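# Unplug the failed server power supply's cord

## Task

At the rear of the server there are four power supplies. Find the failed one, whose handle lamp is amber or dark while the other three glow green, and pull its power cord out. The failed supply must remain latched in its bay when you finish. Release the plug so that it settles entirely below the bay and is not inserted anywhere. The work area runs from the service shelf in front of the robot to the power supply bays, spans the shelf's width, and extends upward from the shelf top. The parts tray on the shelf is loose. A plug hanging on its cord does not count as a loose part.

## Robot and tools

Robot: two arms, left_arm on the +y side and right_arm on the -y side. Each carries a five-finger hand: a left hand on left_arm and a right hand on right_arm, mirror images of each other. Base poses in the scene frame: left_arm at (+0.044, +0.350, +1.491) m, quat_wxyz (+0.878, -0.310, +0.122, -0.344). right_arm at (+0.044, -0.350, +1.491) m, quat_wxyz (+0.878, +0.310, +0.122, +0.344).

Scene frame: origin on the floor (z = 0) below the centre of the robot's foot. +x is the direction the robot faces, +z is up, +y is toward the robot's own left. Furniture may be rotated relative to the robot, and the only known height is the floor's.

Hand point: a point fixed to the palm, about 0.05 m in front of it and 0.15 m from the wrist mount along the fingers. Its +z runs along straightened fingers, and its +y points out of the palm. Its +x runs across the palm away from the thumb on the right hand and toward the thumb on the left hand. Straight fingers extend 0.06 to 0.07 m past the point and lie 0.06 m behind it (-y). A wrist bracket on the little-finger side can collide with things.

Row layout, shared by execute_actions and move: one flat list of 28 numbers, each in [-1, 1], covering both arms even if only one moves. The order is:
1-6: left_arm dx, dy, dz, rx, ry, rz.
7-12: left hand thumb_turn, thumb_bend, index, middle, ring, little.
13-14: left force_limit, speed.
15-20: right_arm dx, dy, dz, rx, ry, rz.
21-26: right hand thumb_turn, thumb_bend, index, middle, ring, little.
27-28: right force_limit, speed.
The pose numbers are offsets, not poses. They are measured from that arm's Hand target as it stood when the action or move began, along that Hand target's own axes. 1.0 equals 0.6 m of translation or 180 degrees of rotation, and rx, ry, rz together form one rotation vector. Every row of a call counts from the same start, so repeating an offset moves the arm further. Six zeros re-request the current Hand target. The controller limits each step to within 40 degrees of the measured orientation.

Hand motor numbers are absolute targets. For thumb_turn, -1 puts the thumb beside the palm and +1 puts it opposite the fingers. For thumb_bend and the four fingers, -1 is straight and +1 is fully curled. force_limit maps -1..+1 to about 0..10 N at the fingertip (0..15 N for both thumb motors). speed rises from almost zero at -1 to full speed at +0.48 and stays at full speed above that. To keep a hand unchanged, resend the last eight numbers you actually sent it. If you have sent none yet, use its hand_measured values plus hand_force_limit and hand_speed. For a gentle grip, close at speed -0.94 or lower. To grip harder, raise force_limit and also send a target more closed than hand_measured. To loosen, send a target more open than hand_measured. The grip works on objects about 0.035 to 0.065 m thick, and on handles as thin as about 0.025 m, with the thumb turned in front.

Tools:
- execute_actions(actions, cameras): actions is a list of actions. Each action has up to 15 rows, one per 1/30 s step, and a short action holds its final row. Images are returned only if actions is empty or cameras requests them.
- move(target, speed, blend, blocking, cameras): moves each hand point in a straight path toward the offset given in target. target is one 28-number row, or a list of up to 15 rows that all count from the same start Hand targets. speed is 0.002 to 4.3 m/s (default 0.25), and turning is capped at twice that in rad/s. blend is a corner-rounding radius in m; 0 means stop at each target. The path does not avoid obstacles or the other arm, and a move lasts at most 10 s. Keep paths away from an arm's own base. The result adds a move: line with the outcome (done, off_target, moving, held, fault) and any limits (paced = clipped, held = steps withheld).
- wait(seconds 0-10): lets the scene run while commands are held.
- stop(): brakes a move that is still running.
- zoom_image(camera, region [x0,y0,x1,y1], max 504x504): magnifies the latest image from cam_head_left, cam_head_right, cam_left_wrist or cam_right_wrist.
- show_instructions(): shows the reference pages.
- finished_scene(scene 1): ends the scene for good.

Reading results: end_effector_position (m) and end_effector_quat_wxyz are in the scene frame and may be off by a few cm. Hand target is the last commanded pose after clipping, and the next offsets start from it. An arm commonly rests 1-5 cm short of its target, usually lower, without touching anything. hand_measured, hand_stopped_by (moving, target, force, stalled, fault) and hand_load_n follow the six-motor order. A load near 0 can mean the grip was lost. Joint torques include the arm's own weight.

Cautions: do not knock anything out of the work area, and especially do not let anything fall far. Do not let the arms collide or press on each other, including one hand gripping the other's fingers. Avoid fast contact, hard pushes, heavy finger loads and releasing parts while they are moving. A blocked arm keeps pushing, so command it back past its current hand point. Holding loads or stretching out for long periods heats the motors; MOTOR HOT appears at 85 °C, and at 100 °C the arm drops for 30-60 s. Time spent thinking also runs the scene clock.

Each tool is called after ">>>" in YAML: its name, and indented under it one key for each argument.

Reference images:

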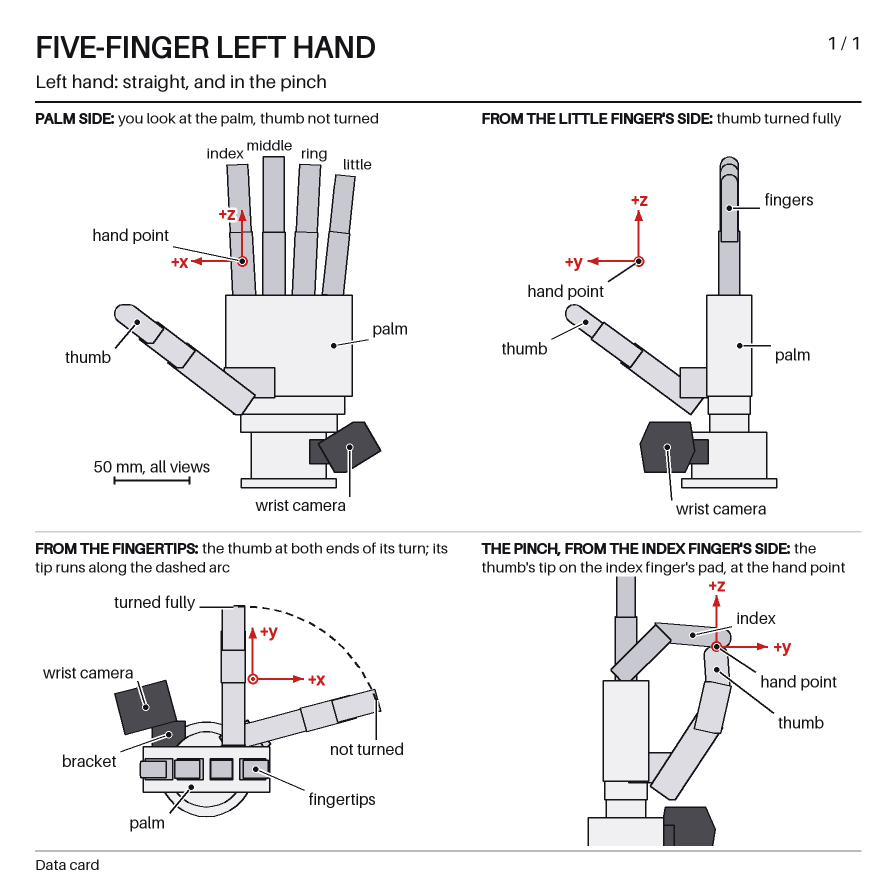

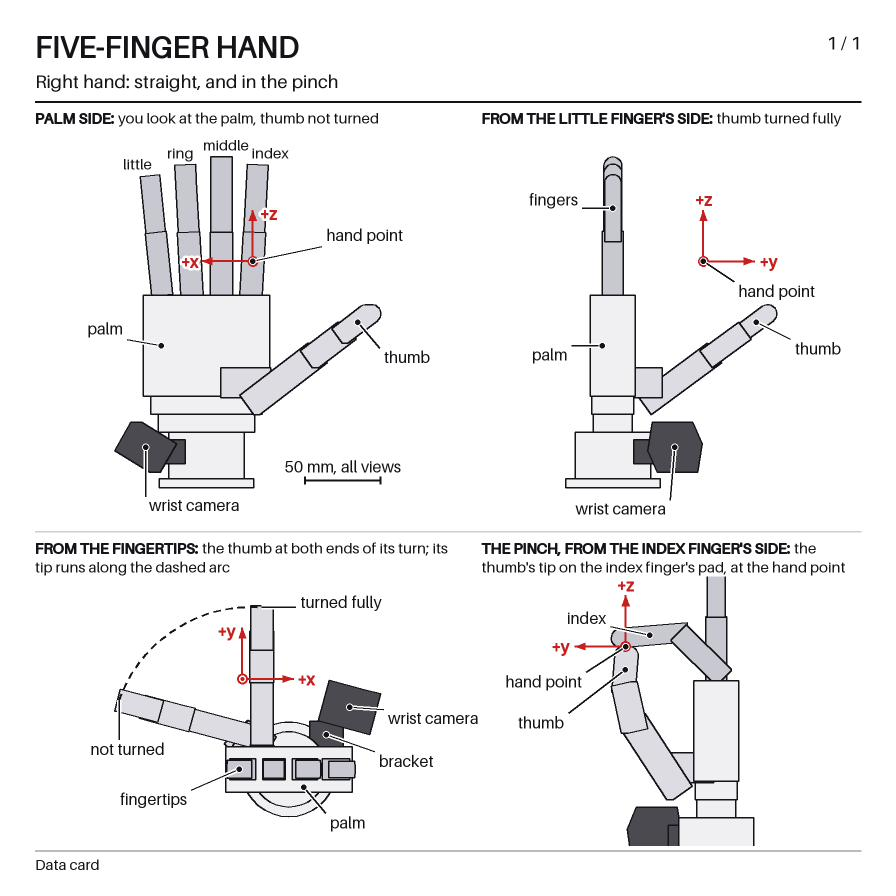

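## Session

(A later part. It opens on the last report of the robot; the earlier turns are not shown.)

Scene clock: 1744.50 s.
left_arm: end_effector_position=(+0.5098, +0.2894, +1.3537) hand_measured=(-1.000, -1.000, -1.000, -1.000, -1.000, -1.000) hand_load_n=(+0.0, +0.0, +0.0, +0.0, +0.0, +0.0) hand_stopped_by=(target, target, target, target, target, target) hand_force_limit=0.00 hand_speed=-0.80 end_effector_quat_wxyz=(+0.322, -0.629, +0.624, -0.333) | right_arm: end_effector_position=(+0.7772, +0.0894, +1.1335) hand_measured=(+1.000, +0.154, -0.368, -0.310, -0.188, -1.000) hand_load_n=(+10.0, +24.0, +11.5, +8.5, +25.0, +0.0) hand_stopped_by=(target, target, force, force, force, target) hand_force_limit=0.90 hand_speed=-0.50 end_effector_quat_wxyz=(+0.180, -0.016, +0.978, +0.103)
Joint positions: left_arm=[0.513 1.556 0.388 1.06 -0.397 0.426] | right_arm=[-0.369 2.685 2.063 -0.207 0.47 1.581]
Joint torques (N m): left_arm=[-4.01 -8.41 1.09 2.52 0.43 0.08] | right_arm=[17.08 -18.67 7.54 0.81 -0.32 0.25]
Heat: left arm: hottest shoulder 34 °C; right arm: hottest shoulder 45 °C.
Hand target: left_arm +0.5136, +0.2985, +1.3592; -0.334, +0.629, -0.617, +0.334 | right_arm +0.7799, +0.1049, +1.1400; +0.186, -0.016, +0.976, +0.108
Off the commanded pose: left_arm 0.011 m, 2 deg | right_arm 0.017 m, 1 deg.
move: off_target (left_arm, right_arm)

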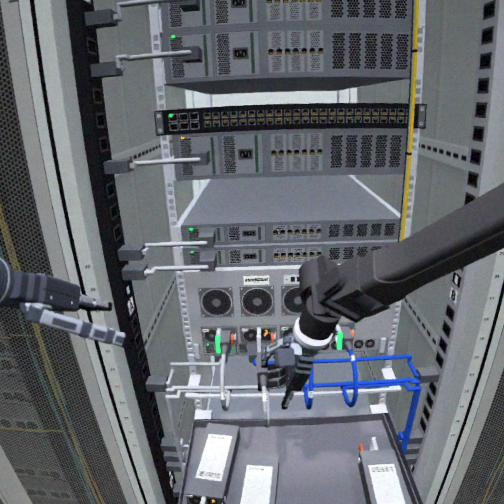

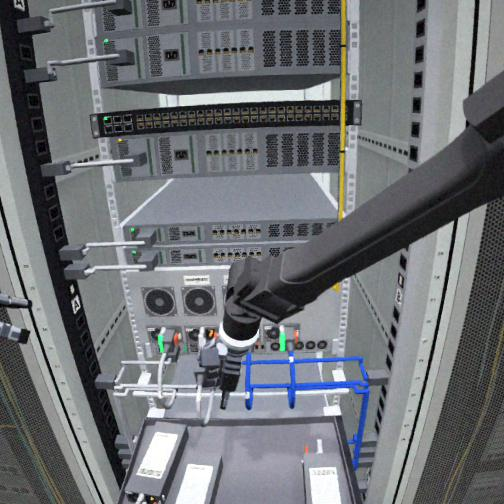

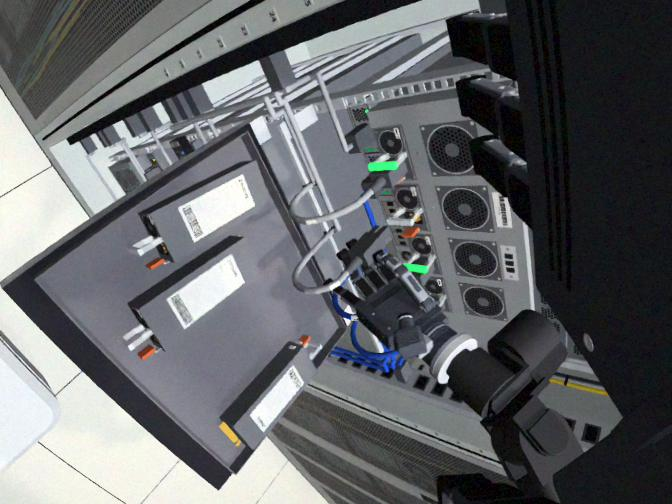

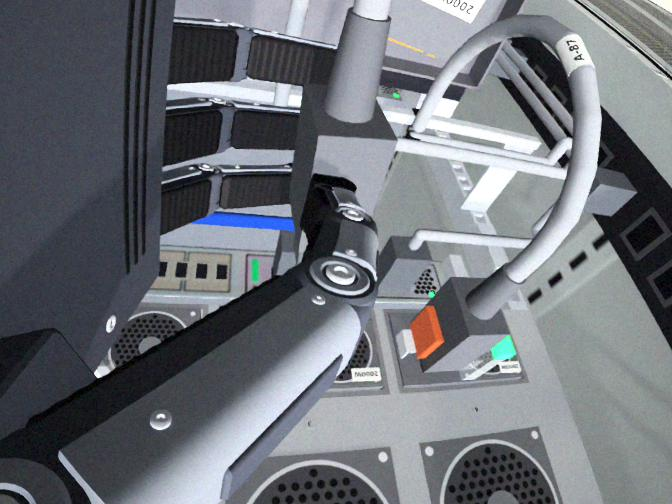

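>>> move:
  target:
    - [0,0,0,0,0,0,-1,-1,-1,-1,-1,-1,0,-0.8,0.012,-0.0095,0.062,0,0,0,1,0.16,0.16,0.16,0.5,-1,0.9,-0.5]
  speed: 0.06
  cameras: ["all"]

>>> zoom_image:
  camera: "cam_left_wrist"
  region: [260, 180, 480, 400]

>>> zoom_image:
  camera: "cam_head_right"
  region: [100, 300, 380, 460]

Scene clock: 1776.63 s.
left_arm: end_effector_position=(+0.5098, +0.2894, +1.3537) hand_measured=(-1.000, -1.000, -1.000, -1.000, -1.000, -1.000) hand_load_n=(+0.0, +0.0, +0.0, +0.0, +0.0, +0.0) hand_stopped_by=(target, target, target, target, target, target) hand_force_limit=0.00 hand_speed=-0.80 end_effector_quat_wxyz=(+0.322, -0.629, +0.624, -0.333) | right_arm: end_effector_position=(+0.7798, +0.1118, +1.1093) hand_measured=(+1.000, +0.154, -0.368, -0.310, -0.188, -1.000) hand_load_n=(+10.0, +24.5, +11.5, +9.0, +24.5, +0.0) hand_stopped_by=(target, target, force, force, force, target) hand_force_limit=0.90 hand_speed=-0.50 end_effector_quat_wxyz=(+0.185, -0.018, +0.977, +0.109)
Joint positions: left_arm=[0.513 1.556 0.388 1.06 -0.397 0.426] | right_arm=[-0.369 2.789 2.196 -0.226 0.458 1.575]
Joint torques (N m): left_arm=[-4.13 -8.47 1.05 2.52 0.43 0.07] | right_arm=[14.27 -18.78 7.94 0.54 -0.59 0.07]
Heat: left arm: hottest shoulder 34 °C; right arm: hottest shoulder 47 °C.
Hand target: left_arm +0.5136, +0.2985, +1.3592; -0.334, +0.629, -0.617, +0.334 | right_arm +0.7870, +0.1075, +1.1023; +0.186, -0.016, +0.976, +0.108
Off the commanded pose: left_arm 0.011 m, 2 deg | right_arm 0.011 m, 0 deg.
move: off_target (left_arm, right_arm)

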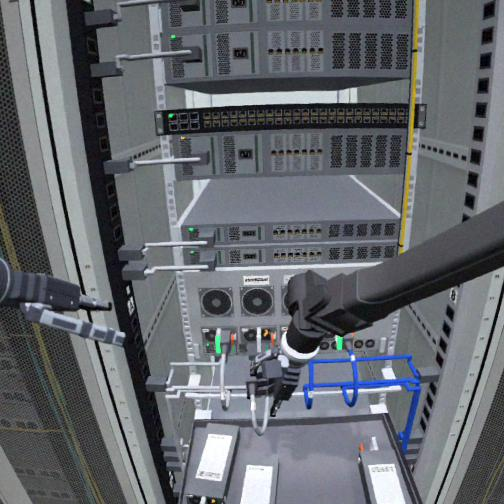

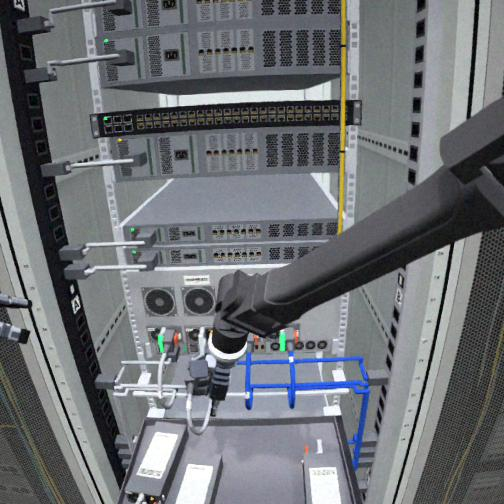

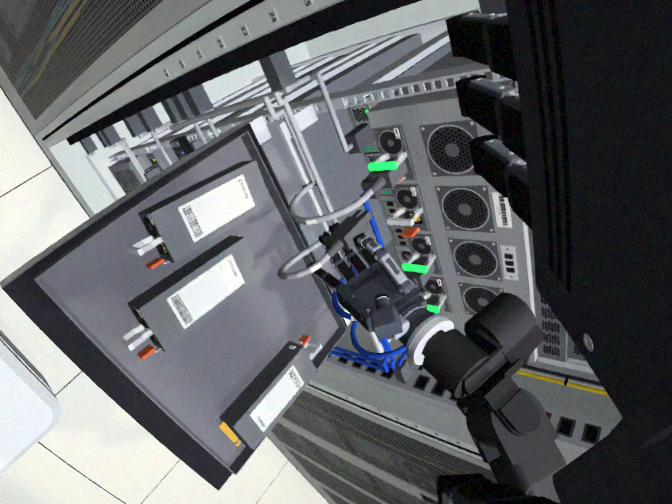

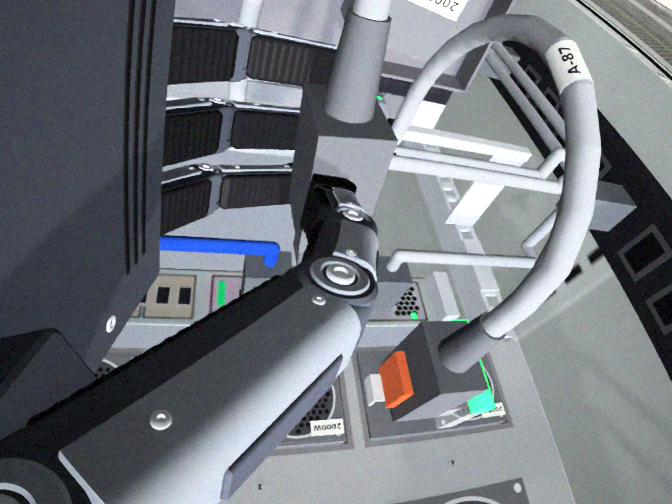

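Scaled by 2.291 from the camera's 672x504 image, which has a finer 960x720 frame.

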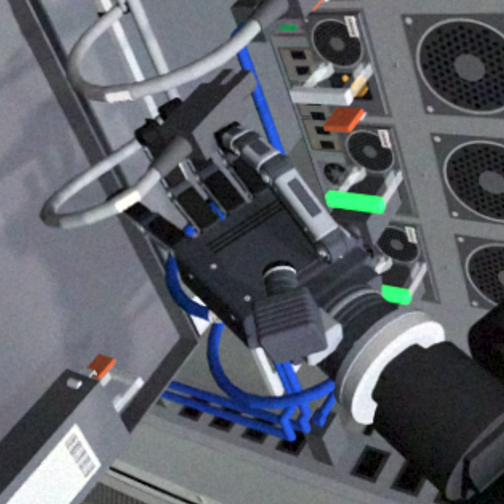

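Scaled by 1.800 from the camera's 504x504 image, which has a finer 720x720 frame.

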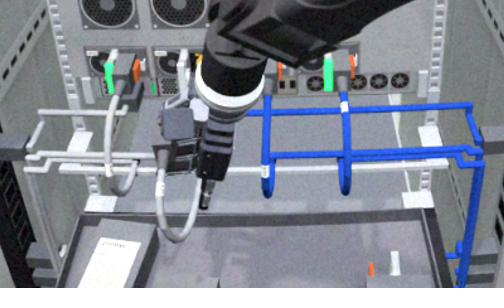

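>>> zoom_image:
  camera: "cam_head_left"
  region: [130, 320, 290, 440]

>>> zoom_image:
  camera: "cam_head_right"
  region: [80, 320, 240, 440]

Scaled by 3.150 from the camera's 504x504 image, which has a finer 720x720 frame.

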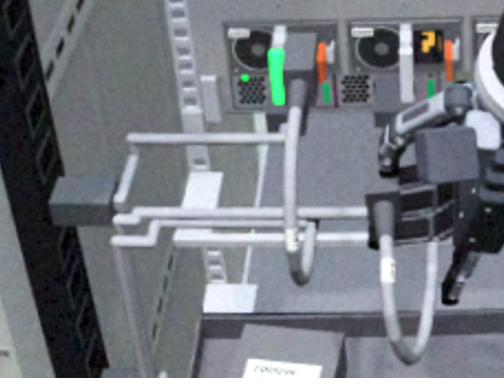

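Scaled by 3.150 from the camera's 504x504 image, which has a finer 720x720 frame.

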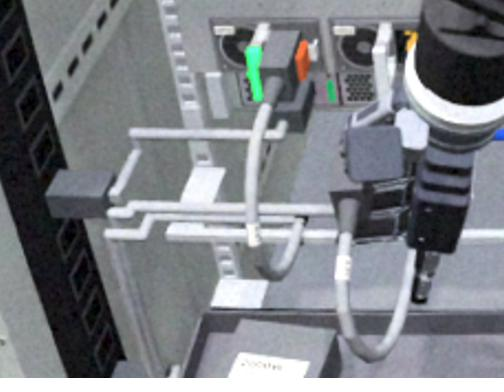

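>>> move:
  target:
    - [0,0,0,0,0,0,-1,-1,-1,-1,-1,-1,0,-0.8,0.0613,-0.0245,0.0613,0,0,0,1,0.16,0.16,0.16,0.5,-1,0.9,-0.5]
  speed: 0.06
  cameras: ["all"]

>>> zoom_image:
  camera: "cam_left_wrist"
  region: [260, 180, 480, 400]

>>> zoom_image:
  camera: "cam_head_right"
  region: [100, 320, 340, 504]

Scene clock: 1820.33 s.
left_arm: end_effector_position=(+0.5098, +0.2894, +1.3537) hand_measured=(-1.000, -1.000, -1.000, -1.000, -1.000, -1.000) hand_load_n=(+0.0, +0.0, +0.0, +0.0, +0.0, +0.0) hand_stopped_by=(target, target, target, target, target, target) hand_force_limit=0.00 hand_speed=-0.80 end_effector_quat_wxyz=(+0.322, -0.629, +0.624, -0.333) | right_arm: end_effector_position=(+0.7579, +0.1101, +1.0638) hand_measured=(+1.000, +0.154, -0.368, -0.310, -0.188, -1.000) hand_load_n=(+10.0, +24.5, +11.5, +9.0, +24.5, +0.0) hand_stopped_by=(target, target, force, force, force, target) hand_force_limit=0.90 hand_speed=-0.50 end_effector_quat_wxyz=(+0.180, -0.024, +0.977, +0.111)
Joint positions: left_arm=[0.513 1.556 0.388 1.06 -0.397 0.426] | right_arm=[-0.401 2.857 2.213 -0.177 0.432 1.544]
Joint torques (N m): left_arm=[-4.31 -8.41 1.03 2.52 0.41 0.07] | right_arm=[13.39 -17.85 7.25 1.57 -0.68 0.06]
Heat: left arm: hottest shoulder 34 °C; right arm: hottest shoulder 46 °C.
Hand target: left_arm +0.5136, +0.2985, +1.3592; -0.334, +0.629, -0.617, +0.334 | right_arm +0.7672, +0.1015, +1.0526; +0.186, -0.016, +0.976, +0.108
Off the commanded pose: left_arm 0.011 m, 2 deg | right_arm 0.017 m, 1 deg.
move: off_target (left_arm, right_arm)

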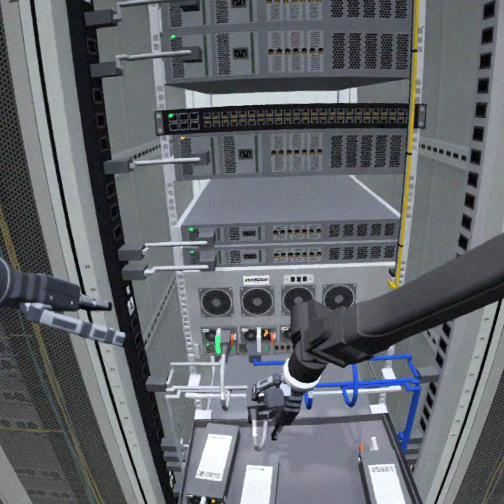

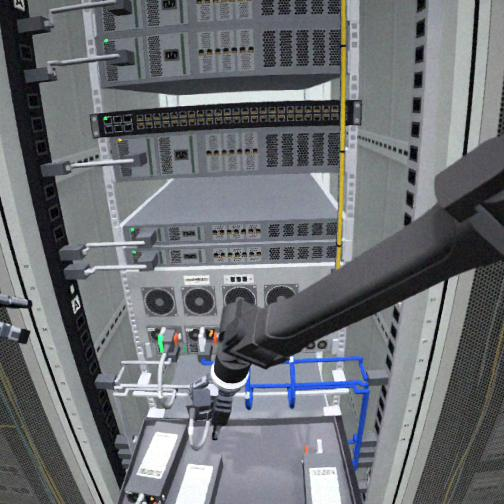

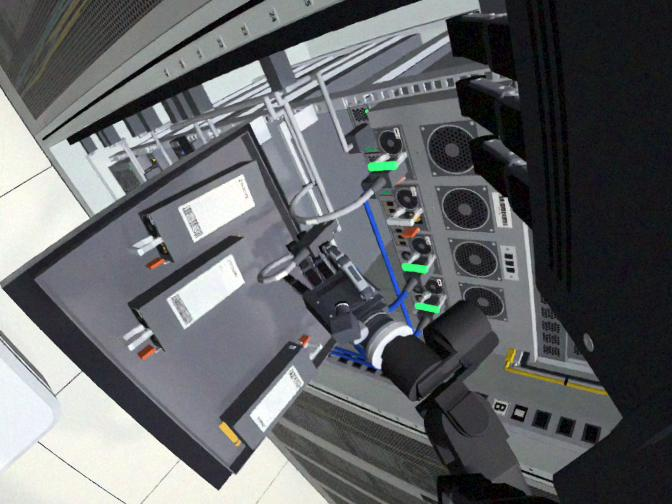

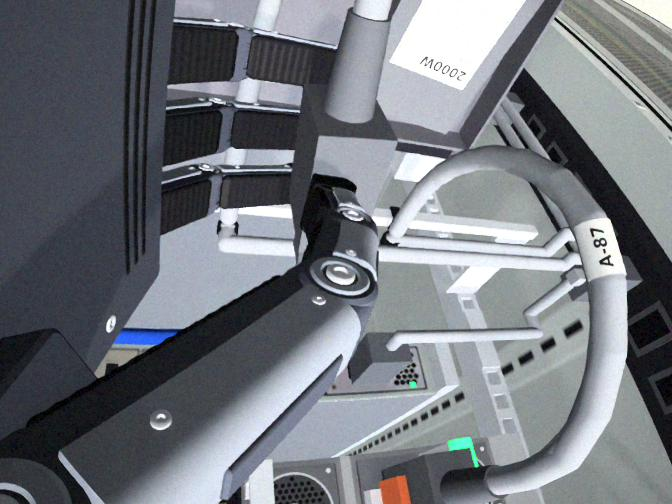

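Scaled by 2.291 from the camera's 672x504 image, which has a finer 960x720 frame.

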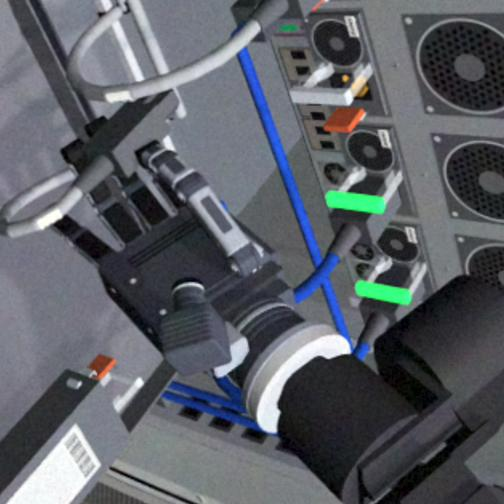

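Scaled by 2.100 from the camera's 504x504 image, which has a finer 720x720 frame.

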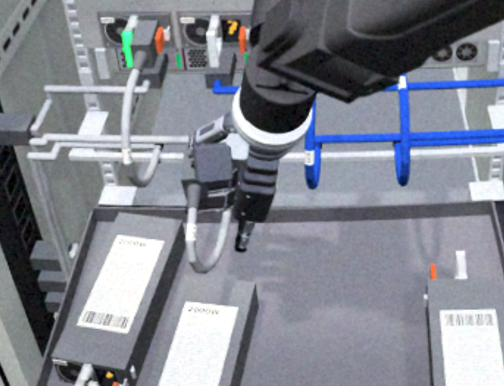

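>>> move:
  target:
    - [0,0,0,0,0,0,-1,-1,-1,-1,-1,-1,0,-0.8,0.0244,-0.0137,0.0604,0,0,0,1,0.16,0.16,0.16,0.5,-1,0.9,-0.5]
  speed: 0.05
  cameras: ["all"]

>>> zoom_image:
  camera: "cam_left_wrist"
  region: [220, 180, 440, 400]

>>> zoom_image:
  camera: "cam_head_right"
  region: [100, 320, 340, 504]

Scene clock: 1833.03 s.
left_arm: end_effector_position=(+0.5098, +0.2894, +1.3537) hand_measured=(-1.000, -1.000, -1.000, -1.000, -1.000, -1.000) hand_load_n=(+0.0, +0.0, +0.0, +0.0, +0.0, +0.0) hand_stopped_by=(target, target, target, target, target, target) hand_force_limit=0.00 hand_speed=-0.80 end_effector_quat_wxyz=(+0.322, -0.629, +0.624, -0.333) | right_arm: end_effector_position=(+0.7614, +0.1198, +1.0360) hand_measured=(+1.000, +0.154, -0.368, -0.310, -0.188, -1.000) hand_load_n=(+10.0, +24.5, +10.5, +8.5, +24.5, +0.0) hand_stopped_by=(target, target, force, force, force, target) hand_force_limit=0.90 hand_speed=-0.50 end_effector_quat_wxyz=(+0.191, -0.026, +0.974, +0.118)
Joint positions: left_arm=[0.513 1.556 0.388 1.06 -0.397 0.426] | right_arm=[-0.417 2.959 2.348 -0.181 0.404 1.516]
Joint torques (N m): left_arm=[-4.13 -8.53 1.05 2.56 0.43 0.08] | right_arm=[12.4 -16.85 7.83 0.68 -0.4 0.13]
Heat: left arm: hottest shoulder 34 °C; right arm: hottest shoulder 46 °C.
Hand target: left_arm +0.5136, +0.2985, +1.3592; -0.334, +0.629, -0.617, +0.334 | right_arm +0.7671, +0.1014, +1.0125; +0.186, -0.016, +0.976, +0.108
Off the commanded pose: left_arm 0.011 m, 2 deg | right_arm 0.030 m, 2 deg.
move: off_target (left_arm, right_arm)

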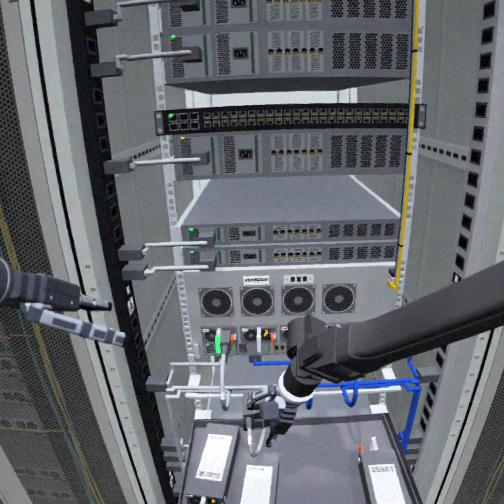

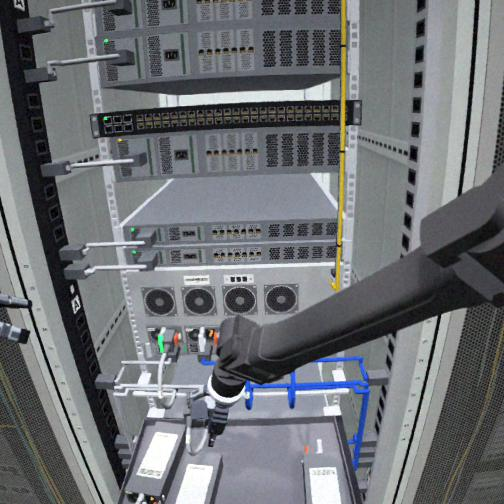

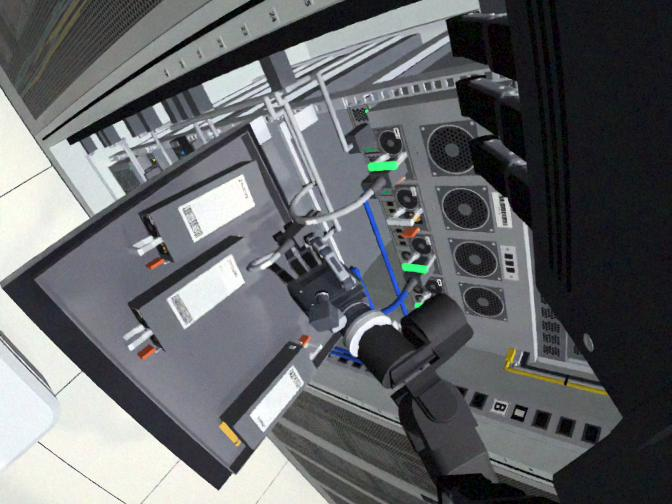

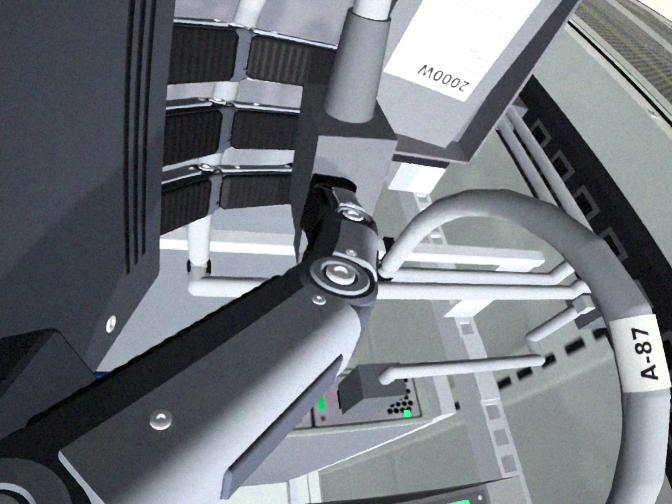

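Scaled by 2.291 from the camera's 672x504 image, which has a finer 960x720 frame.

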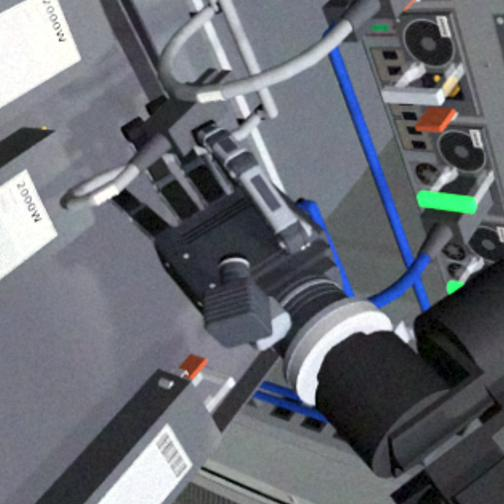

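Scaled by 2.100 from the camera's 504x504 image, which has a finer 720x720 frame.

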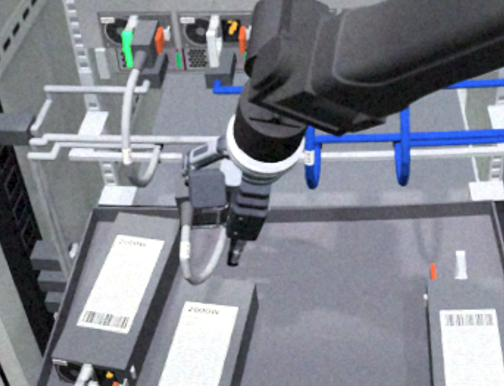

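>>> execute_actions:
  actions: []

Scene clock: 1845.27 s.
left_arm: end_effector_position=(+0.5098, +0.2894, +1.3537) hand_measured=(-1.000, -1.000, -1.000, -1.000, -1.000, -1.000) hand_load_n=(+0.0, +0.0, +0.0, +0.0, +0.0, +0.0) hand_stopped_by=(target, target, target, target, target, target) hand_force_limit=0.00 hand_speed=-0.80 end_effector_quat_wxyz=(+0.322, -0.629, +0.624, -0.333) | right_arm: end_effector_position=(+0.7614, +0.1198, +1.0360) hand_measured=(+1.000, +0.154, -0.368, -0.310, -0.188, -1.000) hand_load_n=(+9.5, +24.5, +10.5, +8.5, +24.5, +0.0) hand_stopped_by=(target, target, force, force, force, target) hand_force_limit=0.90 hand_speed=-0.50 end_effector_quat_wxyz=(+0.191, -0.026, +0.974, +0.118)
Joint positions: left_arm=[0.513 1.556 0.388 1.06 -0.397 0.426] | right_arm=[-0.417 2.959 2.348 -0.181 0.404 1.516]
Joint velocities: within noise
Joint torques (N m): left_arm=[-4.25 -8.47 1.02 2.52 0.42 0.07] | right_arm=[13.16 -18.08 7.84 0.61 -0.41 0.12]
Heat: left arm: hottest shoulder 34 °C; right arm: hottest shoulder 45 °C.
Hand target: left_arm +0.5136, +0.2985, +1.3592; -0.334, +0.629, -0.617, +0.334 | right_arm +0.7671, +0.1014, +1.0125; +0.186, -0.016, +0.976, +0.108
Off the commanded pose: left_arm 0.011 m, 2 deg | right_arm 0.030 m, 2 deg.

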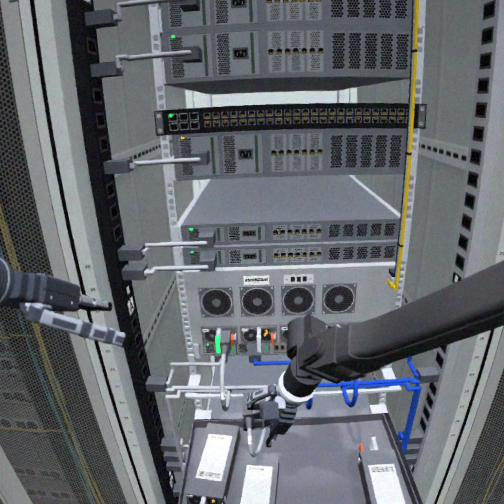

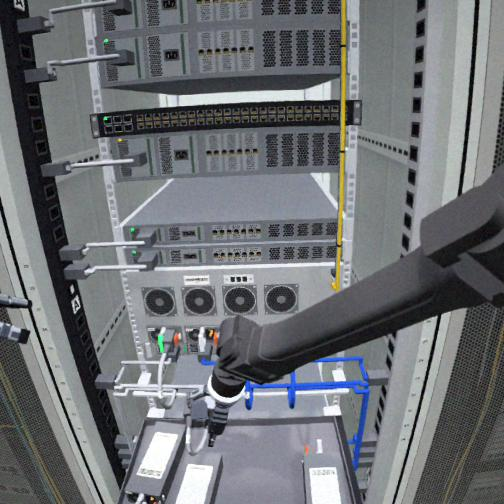

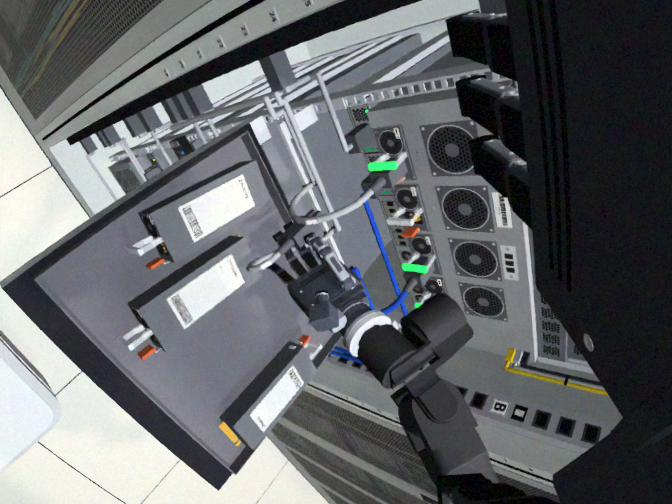

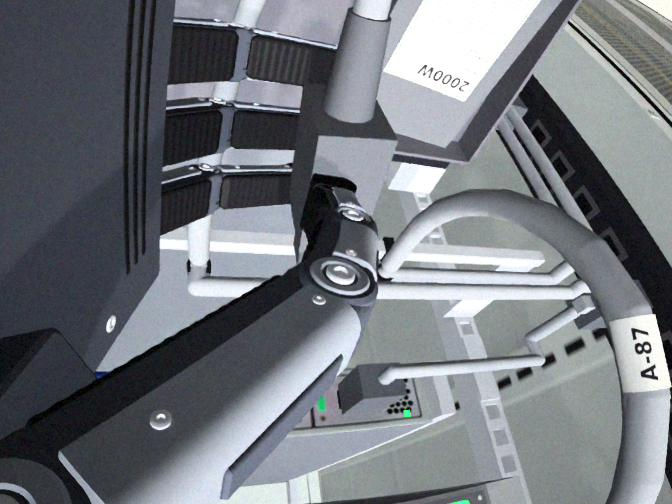

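>>> zoom_image:
  camera: "cam_left_wrist"
  region: [220, 140, 480, 340]

>>> zoom_image:
  camera: "cam_head_left"
  region: [180, 310, 380, 504]

Scaled by 1.938 from the camera's 672x504 image, which has a finer 960x720 frame.

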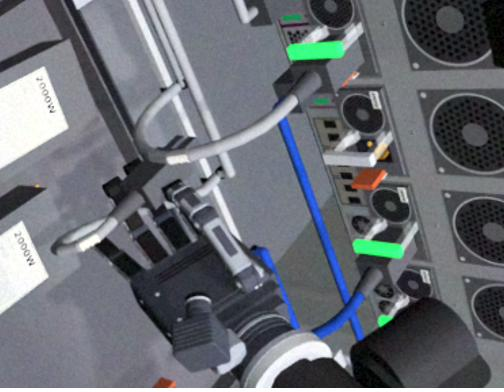

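Scaled by 2.520 from the camera's 504x504 image, which has a finer 720x720 frame.

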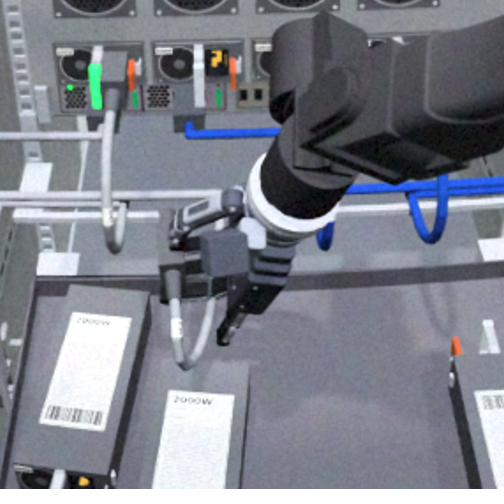

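>>> move:
  target: [0,0,0,0,0,0,-1,-1,-1,-1,-1,-1,0,-0.8,0,0,0,0,0,0,1,0.16,-0.6,-0.6,-0.6,-1,0.9,-0.8]
  cameras: ["all"]

Scene clock: 1859.47 s.
left_arm: end_effector_position=(+0.5098, +0.2894, +1.3537) hand_measured=(-1.000, -1.000, -1.000, -1.000, -1.000, -1.000) hand_load_n=(+0.0, +0.0, +0.0, +0.0, +0.0, +0.0) hand_stopped_by=(target, target, target, target, target, target) hand_force_limit=0.00 hand_speed=-0.80 end_effector_quat_wxyz=(+0.322, -0.629, +0.624, -0.333) | right_arm: end_effector_position=(+0.7595, +0.1241, +1.0378) hand_measured=(+1.000, +0.160, -0.600, -0.600, -0.600, -1.000) hand_load_n=(+0.0, +0.0, -3.0, +0.0, +0.0, +0.0) hand_stopped_by=(target, target, target, target, target, target) hand_force_limit=0.90 hand_speed=-0.80 end_effector_quat_wxyz=(+0.192, -0.034, +0.973, +0.125)
Joint positions: left_arm=[0.513 1.556 0.388 1.06 -0.397 0.426] | right_arm=[-0.416 2.959 2.348 -0.181 0.388 1.506]
Joint torques (N m): left_arm=[-4.07 -8.53 1.09 2.56 0.43 0.08] | right_arm=[12.92 -17.79 7.77 0.87 0.26 0.23]
Heat: left arm: hottest shoulder 34 °C; right arm: hottest shoulder 44 °C.
Hand target: left_arm +0.5136, +0.2985, +1.3592; -0.334, +0.629, -0.617, +0.334 | right_arm +0.7670, +0.1016, +1.0126; +0.186, -0.016, +0.976, +0.108
Off the commanded pose: left_arm 0.011 m, 2 deg | right_arm 0.035 m, 3 deg.
move: off_target (left_arm, right_arm)

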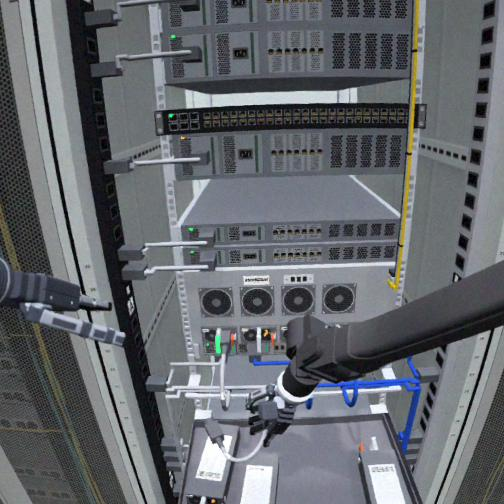

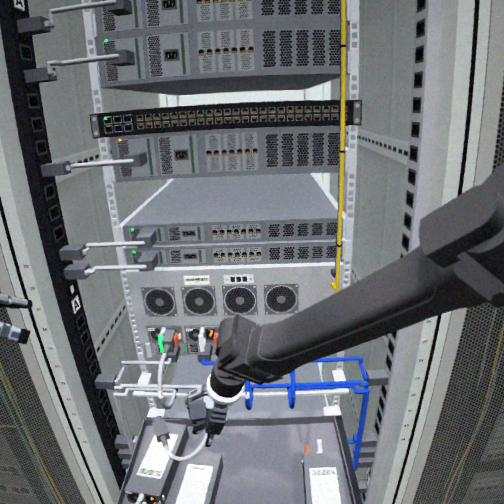

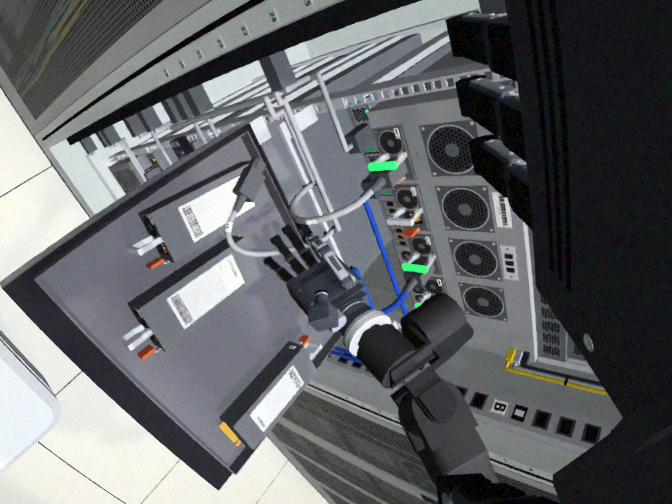

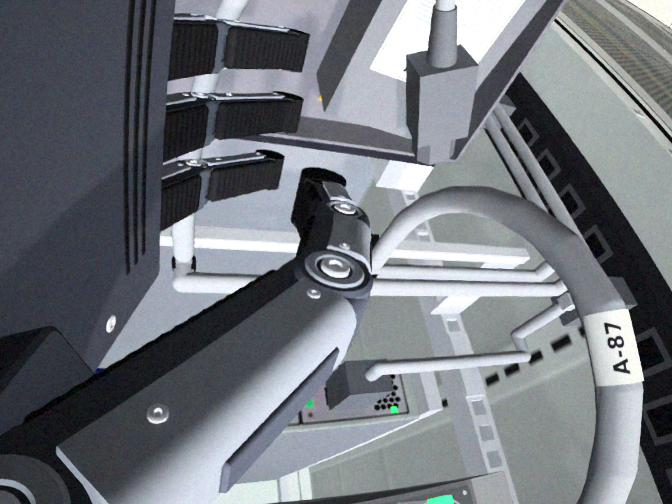

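>>> zoom_image:
  camera: "cam_left_wrist"
  region: [200, 140, 420, 320]

>>> zoom_image:
  camera: "cam_head_left"
  region: [180, 350, 320, 490]

>>> zoom_image:
  camera: "cam_right_wrist"
  region: [160, 0, 560, 300]

Scaled by 2.291 from the camera's 672x504 image, which has a finer 960x720 frame.

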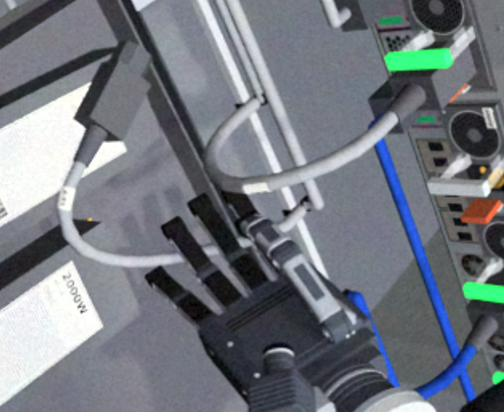

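Scaled by 3.600 from the camera's 504x504 image, which has a finer 720x720 frame.

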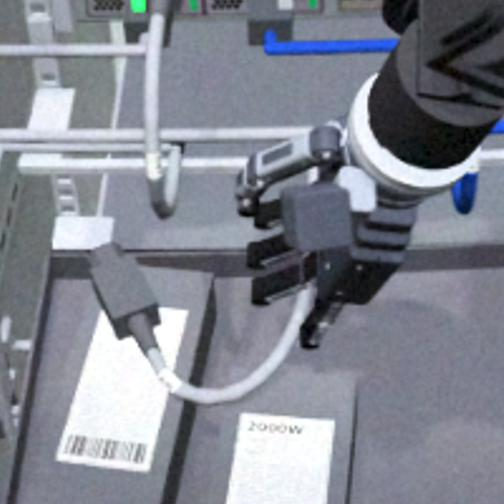

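Scaled by 1.260 from the camera's 672x504 image, which has a finer 960x720 frame.

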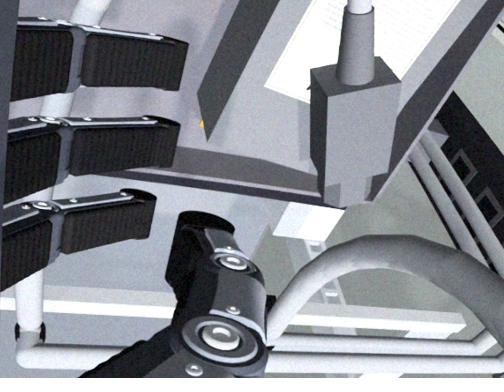

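>>> zoom_image:
  camera: "cam_left_wrist"
  region: [255, 215, 345, 285]

>>> zoom_image:
  camera: "cam_head_left"
  region: [235, 380, 305, 450]

>>> zoom_image:
  camera: "cam_head_right"
  region: [140, 370, 250, 480]

>>> zoom_image:
  camera: "cam_right_wrist"
  region: [140, 0, 380, 200]

Scaled by 5.600 from the camera's 672x504 image, which has a finer 960x720 frame.

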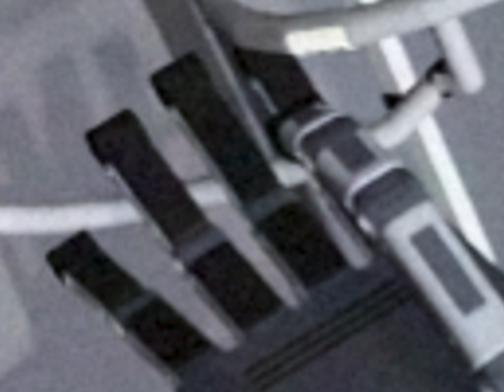

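Scaled by 7.200 from the camera's 504x504 image, which has a finer 720x720 frame.

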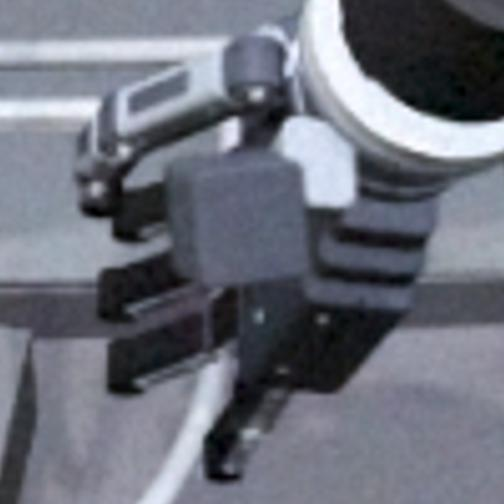

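Scaled by 4.582 from the camera's 504x504 image, which has a finer 720x720 frame.

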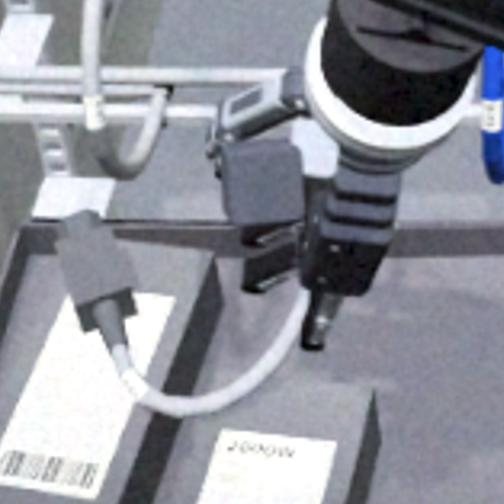

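Scaled by 2.100 from the camera's 672x504 image, which has a finer 960x720 frame.

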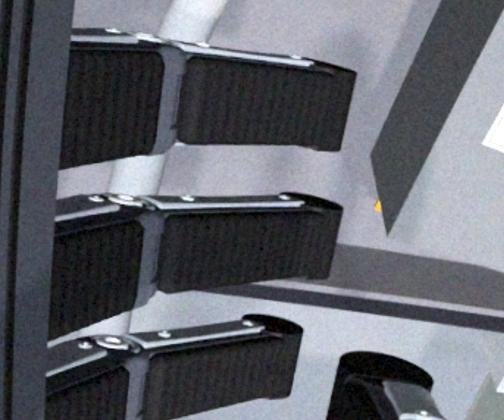

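>>> move:
  target: [0,0,0,0,0,0,-1,-1,-1,-1,-1,-1,0,-0.8,-0.024,0.045,-0.088,0,0,0,1,0.16,-0.6,-0.6,-0.6,-1,0.9,-0.8]
  speed: 0.06
  cameras: ["all"]

Scene clock: 1892.67 s.
left_arm: end_effector_position=(+0.5098, +0.2894, +1.3537) hand_measured=(-1.000, -1.000, -1.000, -1.000, -1.000, -1.000) hand_load_n=(+0.0, +0.0, +0.0, +0.0, +0.0, +0.0) hand_stopped_by=(target, target, target, target, target, target) hand_force_limit=0.00 hand_speed=-0.80 end_effector_quat_wxyz=(+0.322, -0.629, +0.624, -0.333) | right_arm: end_effector_position=(+0.7513, +0.1099, +1.0547) hand_measured=(+1.000, +0.160, -0.600, -0.600, -0.600, -1.000) hand_load_n=(+0.0, +0.0, +0.0, +0.0, +0.0, +0.0) hand_stopped_by=(target, target, target, target, target, target) hand_force_limit=0.90 hand_speed=-0.80 end_effector_quat_wxyz=(+0.174, -0.022, +0.979, +0.104)
Joint positions: left_arm=[0.513 1.556 0.388 1.06 -0.397 0.426] | right_arm=[-0.402 2.871 2.218 -0.181 0.444 1.551]
Joint torques (N m): left_arm=[-4.01 -8.41 1.05 2.58 0.42 0.07] | right_arm=[16.5 -21.13 3.73 1.65 -0.29 0.25]
Heat: left arm: hottest shoulder 34 °C; right arm: hottest shoulder 44 °C.
Hand target: left_arm +0.5136, +0.2985, +1.3592; -0.334, +0.629, -0.617, +0.334 | right_arm +0.7596, +0.1162, +1.0713; +0.186, -0.016, +0.976, +0.108
Off the commanded pose: left_arm 0.011 m, 2 deg | right_arm 0.020 m, 2 deg.
move: off_target (left_arm, right_arm)

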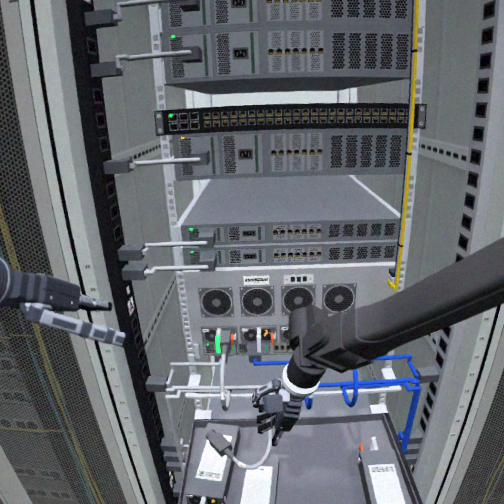

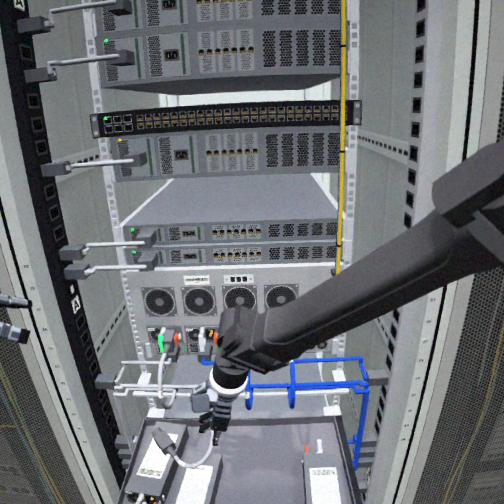

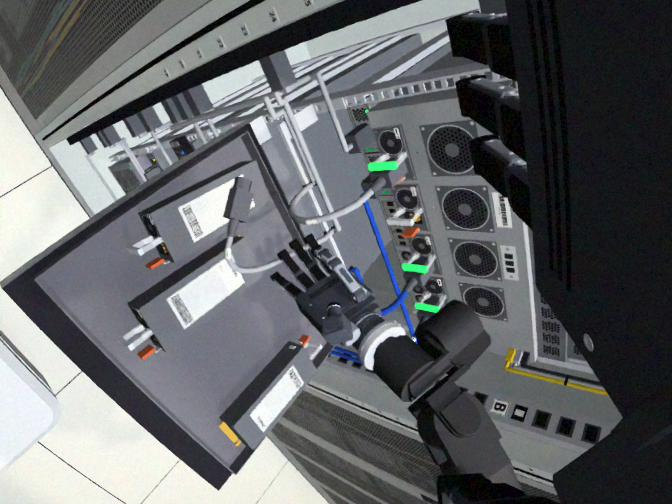

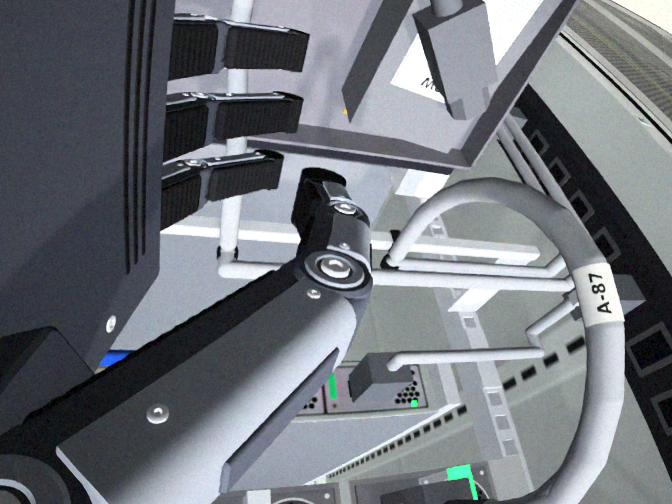

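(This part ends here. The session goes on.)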